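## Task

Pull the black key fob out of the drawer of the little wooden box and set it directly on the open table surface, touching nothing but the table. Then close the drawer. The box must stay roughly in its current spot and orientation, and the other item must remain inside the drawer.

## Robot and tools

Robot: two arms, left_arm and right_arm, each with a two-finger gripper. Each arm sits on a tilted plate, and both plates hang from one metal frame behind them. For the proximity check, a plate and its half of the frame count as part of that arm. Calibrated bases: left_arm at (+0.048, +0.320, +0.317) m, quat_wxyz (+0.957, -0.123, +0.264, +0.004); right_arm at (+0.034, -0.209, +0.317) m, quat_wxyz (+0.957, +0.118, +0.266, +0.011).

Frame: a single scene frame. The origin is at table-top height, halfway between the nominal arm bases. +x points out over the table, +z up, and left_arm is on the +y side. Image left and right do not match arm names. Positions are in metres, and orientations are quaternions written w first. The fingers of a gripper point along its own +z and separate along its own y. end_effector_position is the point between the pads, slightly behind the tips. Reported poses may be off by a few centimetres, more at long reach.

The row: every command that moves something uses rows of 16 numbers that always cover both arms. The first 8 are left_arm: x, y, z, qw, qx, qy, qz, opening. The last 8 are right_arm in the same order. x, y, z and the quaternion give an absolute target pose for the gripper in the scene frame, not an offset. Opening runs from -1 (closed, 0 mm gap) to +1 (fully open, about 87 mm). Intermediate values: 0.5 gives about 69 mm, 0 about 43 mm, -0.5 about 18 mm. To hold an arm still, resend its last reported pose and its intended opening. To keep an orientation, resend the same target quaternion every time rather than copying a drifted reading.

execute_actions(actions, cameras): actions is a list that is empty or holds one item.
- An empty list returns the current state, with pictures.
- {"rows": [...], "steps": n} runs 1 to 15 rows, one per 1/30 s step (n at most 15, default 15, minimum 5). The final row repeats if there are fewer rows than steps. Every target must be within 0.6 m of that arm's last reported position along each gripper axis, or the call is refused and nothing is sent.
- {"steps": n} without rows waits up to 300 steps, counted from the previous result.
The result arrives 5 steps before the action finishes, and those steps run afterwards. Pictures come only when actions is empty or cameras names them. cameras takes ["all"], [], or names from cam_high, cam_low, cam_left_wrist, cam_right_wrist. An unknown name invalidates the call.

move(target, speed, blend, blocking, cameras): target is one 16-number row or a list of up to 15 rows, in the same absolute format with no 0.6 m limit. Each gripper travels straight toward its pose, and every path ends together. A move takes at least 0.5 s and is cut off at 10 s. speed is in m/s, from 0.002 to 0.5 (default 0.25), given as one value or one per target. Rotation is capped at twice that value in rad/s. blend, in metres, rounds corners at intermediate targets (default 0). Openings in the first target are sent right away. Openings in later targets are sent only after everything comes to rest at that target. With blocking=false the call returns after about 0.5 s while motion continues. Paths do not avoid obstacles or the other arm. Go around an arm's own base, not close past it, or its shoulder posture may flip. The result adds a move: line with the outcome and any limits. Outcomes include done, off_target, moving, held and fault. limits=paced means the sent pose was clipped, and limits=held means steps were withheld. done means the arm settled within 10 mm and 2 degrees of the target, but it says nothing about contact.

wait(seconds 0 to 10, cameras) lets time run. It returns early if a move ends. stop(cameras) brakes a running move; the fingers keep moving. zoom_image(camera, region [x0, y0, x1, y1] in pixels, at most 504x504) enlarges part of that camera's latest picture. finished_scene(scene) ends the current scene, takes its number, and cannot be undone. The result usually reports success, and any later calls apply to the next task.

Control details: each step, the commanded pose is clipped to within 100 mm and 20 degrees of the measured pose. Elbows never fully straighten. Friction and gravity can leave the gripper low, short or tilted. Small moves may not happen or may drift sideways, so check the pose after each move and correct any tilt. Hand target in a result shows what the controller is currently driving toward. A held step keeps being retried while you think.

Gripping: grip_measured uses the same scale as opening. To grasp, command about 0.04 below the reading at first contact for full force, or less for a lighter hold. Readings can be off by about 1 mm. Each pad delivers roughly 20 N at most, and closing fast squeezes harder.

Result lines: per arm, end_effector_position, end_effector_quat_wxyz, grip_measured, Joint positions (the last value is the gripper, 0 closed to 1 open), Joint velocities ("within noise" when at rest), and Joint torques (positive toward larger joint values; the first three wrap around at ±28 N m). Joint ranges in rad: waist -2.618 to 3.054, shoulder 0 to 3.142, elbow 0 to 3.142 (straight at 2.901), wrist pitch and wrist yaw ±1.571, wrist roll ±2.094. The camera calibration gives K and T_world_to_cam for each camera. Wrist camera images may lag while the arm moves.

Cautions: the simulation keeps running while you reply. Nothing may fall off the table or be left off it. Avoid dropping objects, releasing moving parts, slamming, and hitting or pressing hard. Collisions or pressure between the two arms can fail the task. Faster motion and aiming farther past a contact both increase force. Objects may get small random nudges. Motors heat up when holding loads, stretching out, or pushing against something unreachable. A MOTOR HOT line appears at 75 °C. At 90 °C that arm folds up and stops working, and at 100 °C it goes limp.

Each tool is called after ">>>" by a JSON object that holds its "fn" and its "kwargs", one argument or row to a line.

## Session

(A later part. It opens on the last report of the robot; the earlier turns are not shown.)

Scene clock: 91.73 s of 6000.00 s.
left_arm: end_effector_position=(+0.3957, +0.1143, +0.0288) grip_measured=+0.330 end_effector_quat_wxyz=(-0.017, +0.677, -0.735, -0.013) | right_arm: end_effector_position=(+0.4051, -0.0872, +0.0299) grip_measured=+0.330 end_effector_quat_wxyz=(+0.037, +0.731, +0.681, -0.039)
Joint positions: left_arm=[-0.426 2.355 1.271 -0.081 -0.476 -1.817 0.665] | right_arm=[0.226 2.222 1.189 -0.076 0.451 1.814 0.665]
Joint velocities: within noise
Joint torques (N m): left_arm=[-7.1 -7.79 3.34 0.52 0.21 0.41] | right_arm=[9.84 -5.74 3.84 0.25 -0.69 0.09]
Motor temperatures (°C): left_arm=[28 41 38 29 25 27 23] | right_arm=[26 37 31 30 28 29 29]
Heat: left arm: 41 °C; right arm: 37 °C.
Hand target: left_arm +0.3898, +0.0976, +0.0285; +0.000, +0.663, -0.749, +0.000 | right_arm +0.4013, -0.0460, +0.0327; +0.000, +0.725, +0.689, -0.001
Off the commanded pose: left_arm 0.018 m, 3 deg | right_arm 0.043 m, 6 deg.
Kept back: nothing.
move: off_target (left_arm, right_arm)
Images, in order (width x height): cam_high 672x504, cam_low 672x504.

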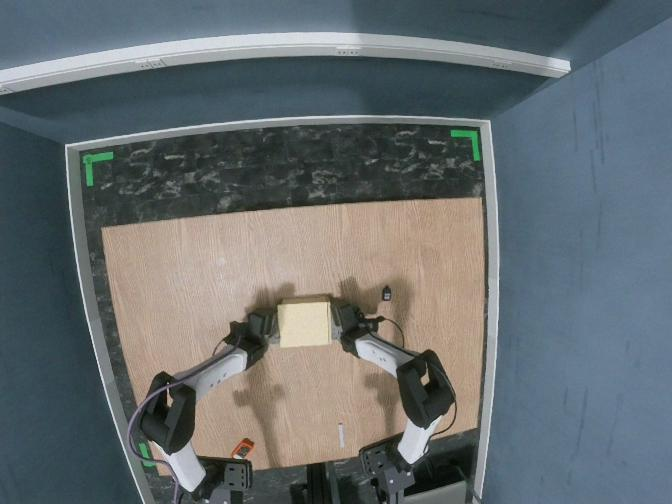

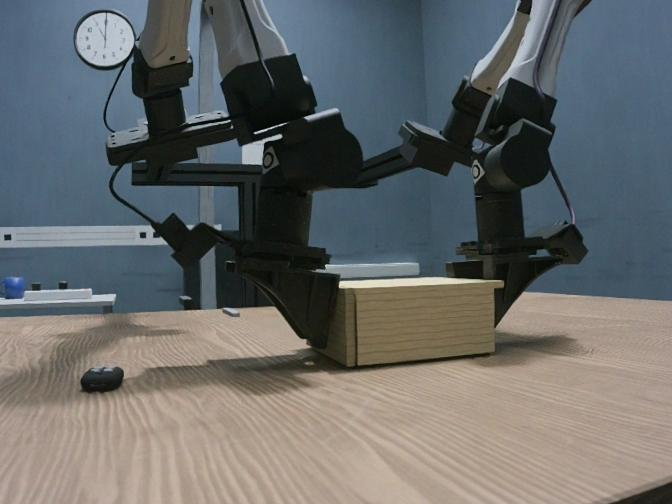

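>>> {"fn": "move", "kwargs": {
  "target": [
    [0.395, 0.175, 0.032, 0, 0.6788, -0.7343, 0, 0.33, 0.404, -0.155, 0.034, 0, 0.7254, 0.6883, 0, 0.33],
    [0.395, 0.21, 0.15, 0, 0.6788, -0.7343, 0, 0.33, 0.400, -0.19, 0.17, 0, 0.7254, 0.6883, 0, 0.33]
  ],
  "speed": [0.08, 0.15]
}}

>>> {"fn": "zoom_image", "kwargs": {
  "camera": "cam_high",
  "region": [260, 270, 400, 375]
}}

>>> {"fn": "zoom_image", "kwargs": {
  "camera": "cam_low",
  "region": [60, 260, 540, 400]
}}

>>> {"fn": "zoom_image", "kwargs": {
  "camera": "cam_low",
  "region": [300, 260, 420, 380]
}}

Scene clock: 95.23 s of 6000.00 s.
left_arm: end_effector_position=(+0.3978, +0.2112, +0.1450) grip_measured=+0.330 end_effector_quat_wxyz=(-0.004, +0.679, -0.734, -0.001) | right_arm: end_effector_position=(+0.3987, -0.1855, +0.1619) grip_measured=+0.330 end_effector_quat_wxyz=(-0.003, +0.725, +0.689, -0.005)
Joint positions: left_arm=[-0.296 1.786 0.956 -0.274 -0.386 -1.689 0.665] | right_arm=[0.012 1.625 0.953 -0.364 0.244 1.59 0.665]
Joint velocities: within noise
Joint torques (N m): left_arm=[-3.78 -9.61 2.55 0.35 -0.04 0.08] | right_arm=[1.18 -9.69 3.67 -0.07 -0.04 -0.24]
Motor temperatures (°C): left_arm=[28 43 38 29 25 27 23] | right_arm=[26 38 31 30 28 29 29]
Heat: left arm: 43 °C; right arm: 38 °C.
Hand target: left_arm +0.3951, +0.2100, +0.1498; +0.000, +0.679, -0.734, +0.000 | right_arm +0.4001, -0.1899, +0.1696; +0.000, +0.725, +0.688, +0.000
Off the commanded pose: left_arm 0.006 m, 0 deg | right_arm 0.009 m, 1 deg.
Kept back: nothing.
move: done
camera_calibration:
cam_left_wrist: T_world_to_cam=[[0.996676, -0.0809449, -0.00919505, -0.380026], [-0.0470478, -0.664065, 0.746193, 0.0753966], [-0.0665066, -0.74328, -0.665666, 0.420872], [0, 0, 0, 1]] pos_world=[0.410301, 0.332133, 0.220406]
cam_right_wrist: T_world_to_cam=[[-0.99953, 0.0293219, 0.00892917, 0.400749], [0.0256436, 0.640386, 0.767625, 0.0039645], [0.0167901, 0.767493, -0.640837, 0.375924], [0, 0, 0, 1]] pos_world=[0.394147, -0.302808, 0.234284]

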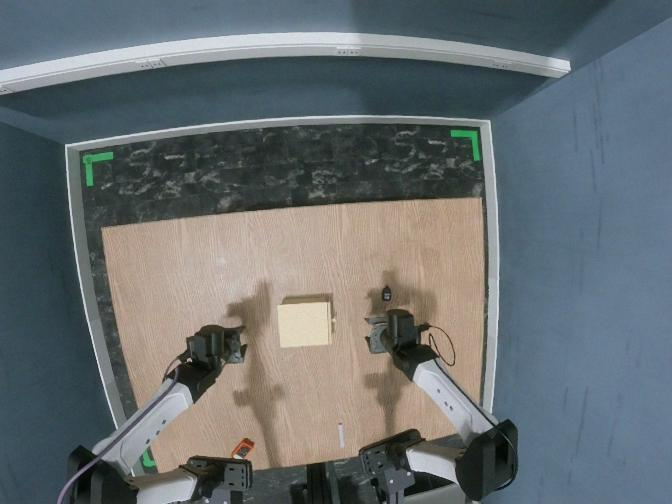

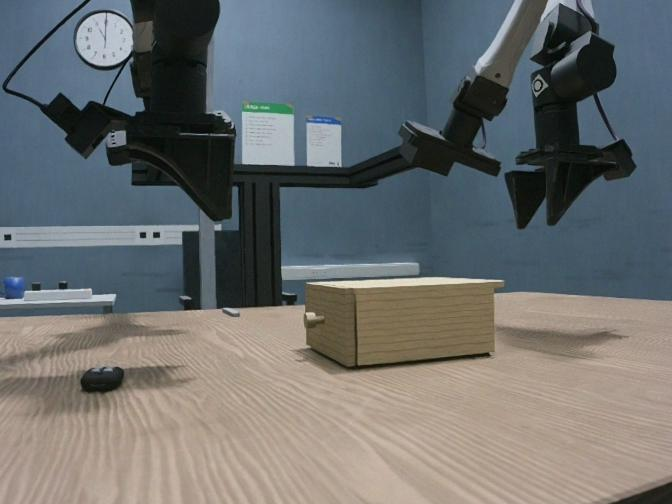

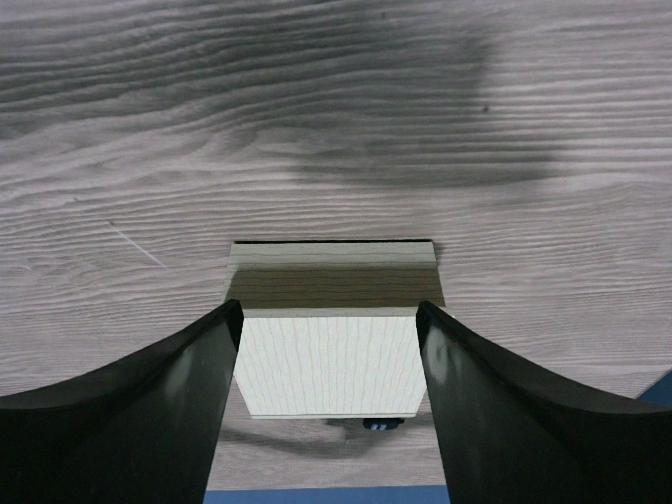

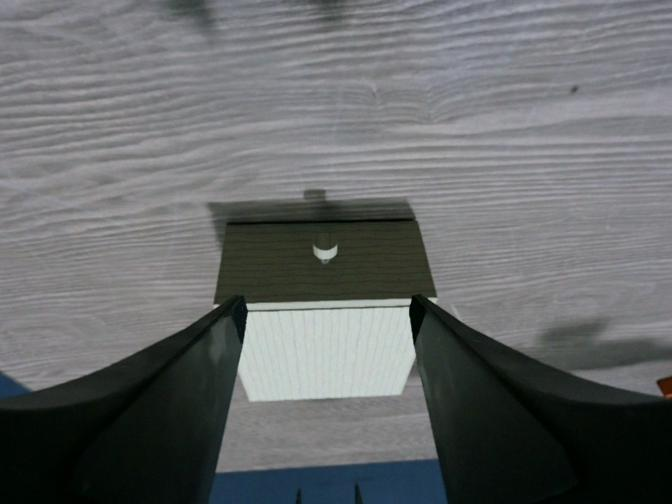

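Scaled by 3.600 from the camera's 672x504 image, which has a finer 960x720 frame.

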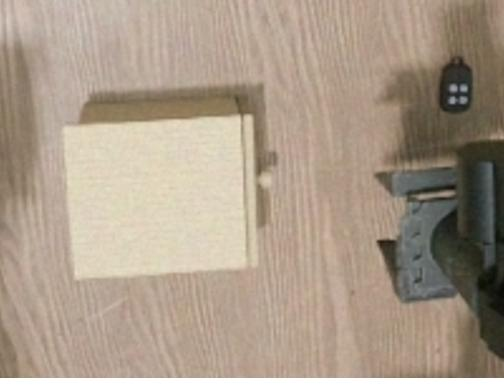

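Scaled by 1.050 from the camera's 672x504 image, which has a finer 960x720 frame.

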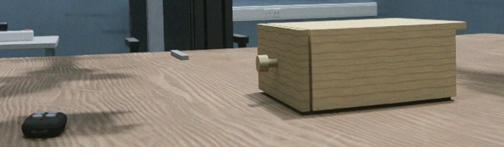

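Scaled by 4.200 from the camera's 672x504 image, which has a finer 960x720 frame.

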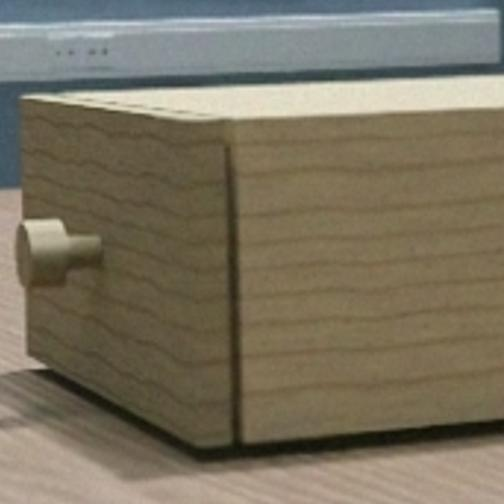

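>>> {"fn": "finished_scene", "kwargs": {
  "scene": 1,
  "done": true
}}

The scene is finished: the task was done.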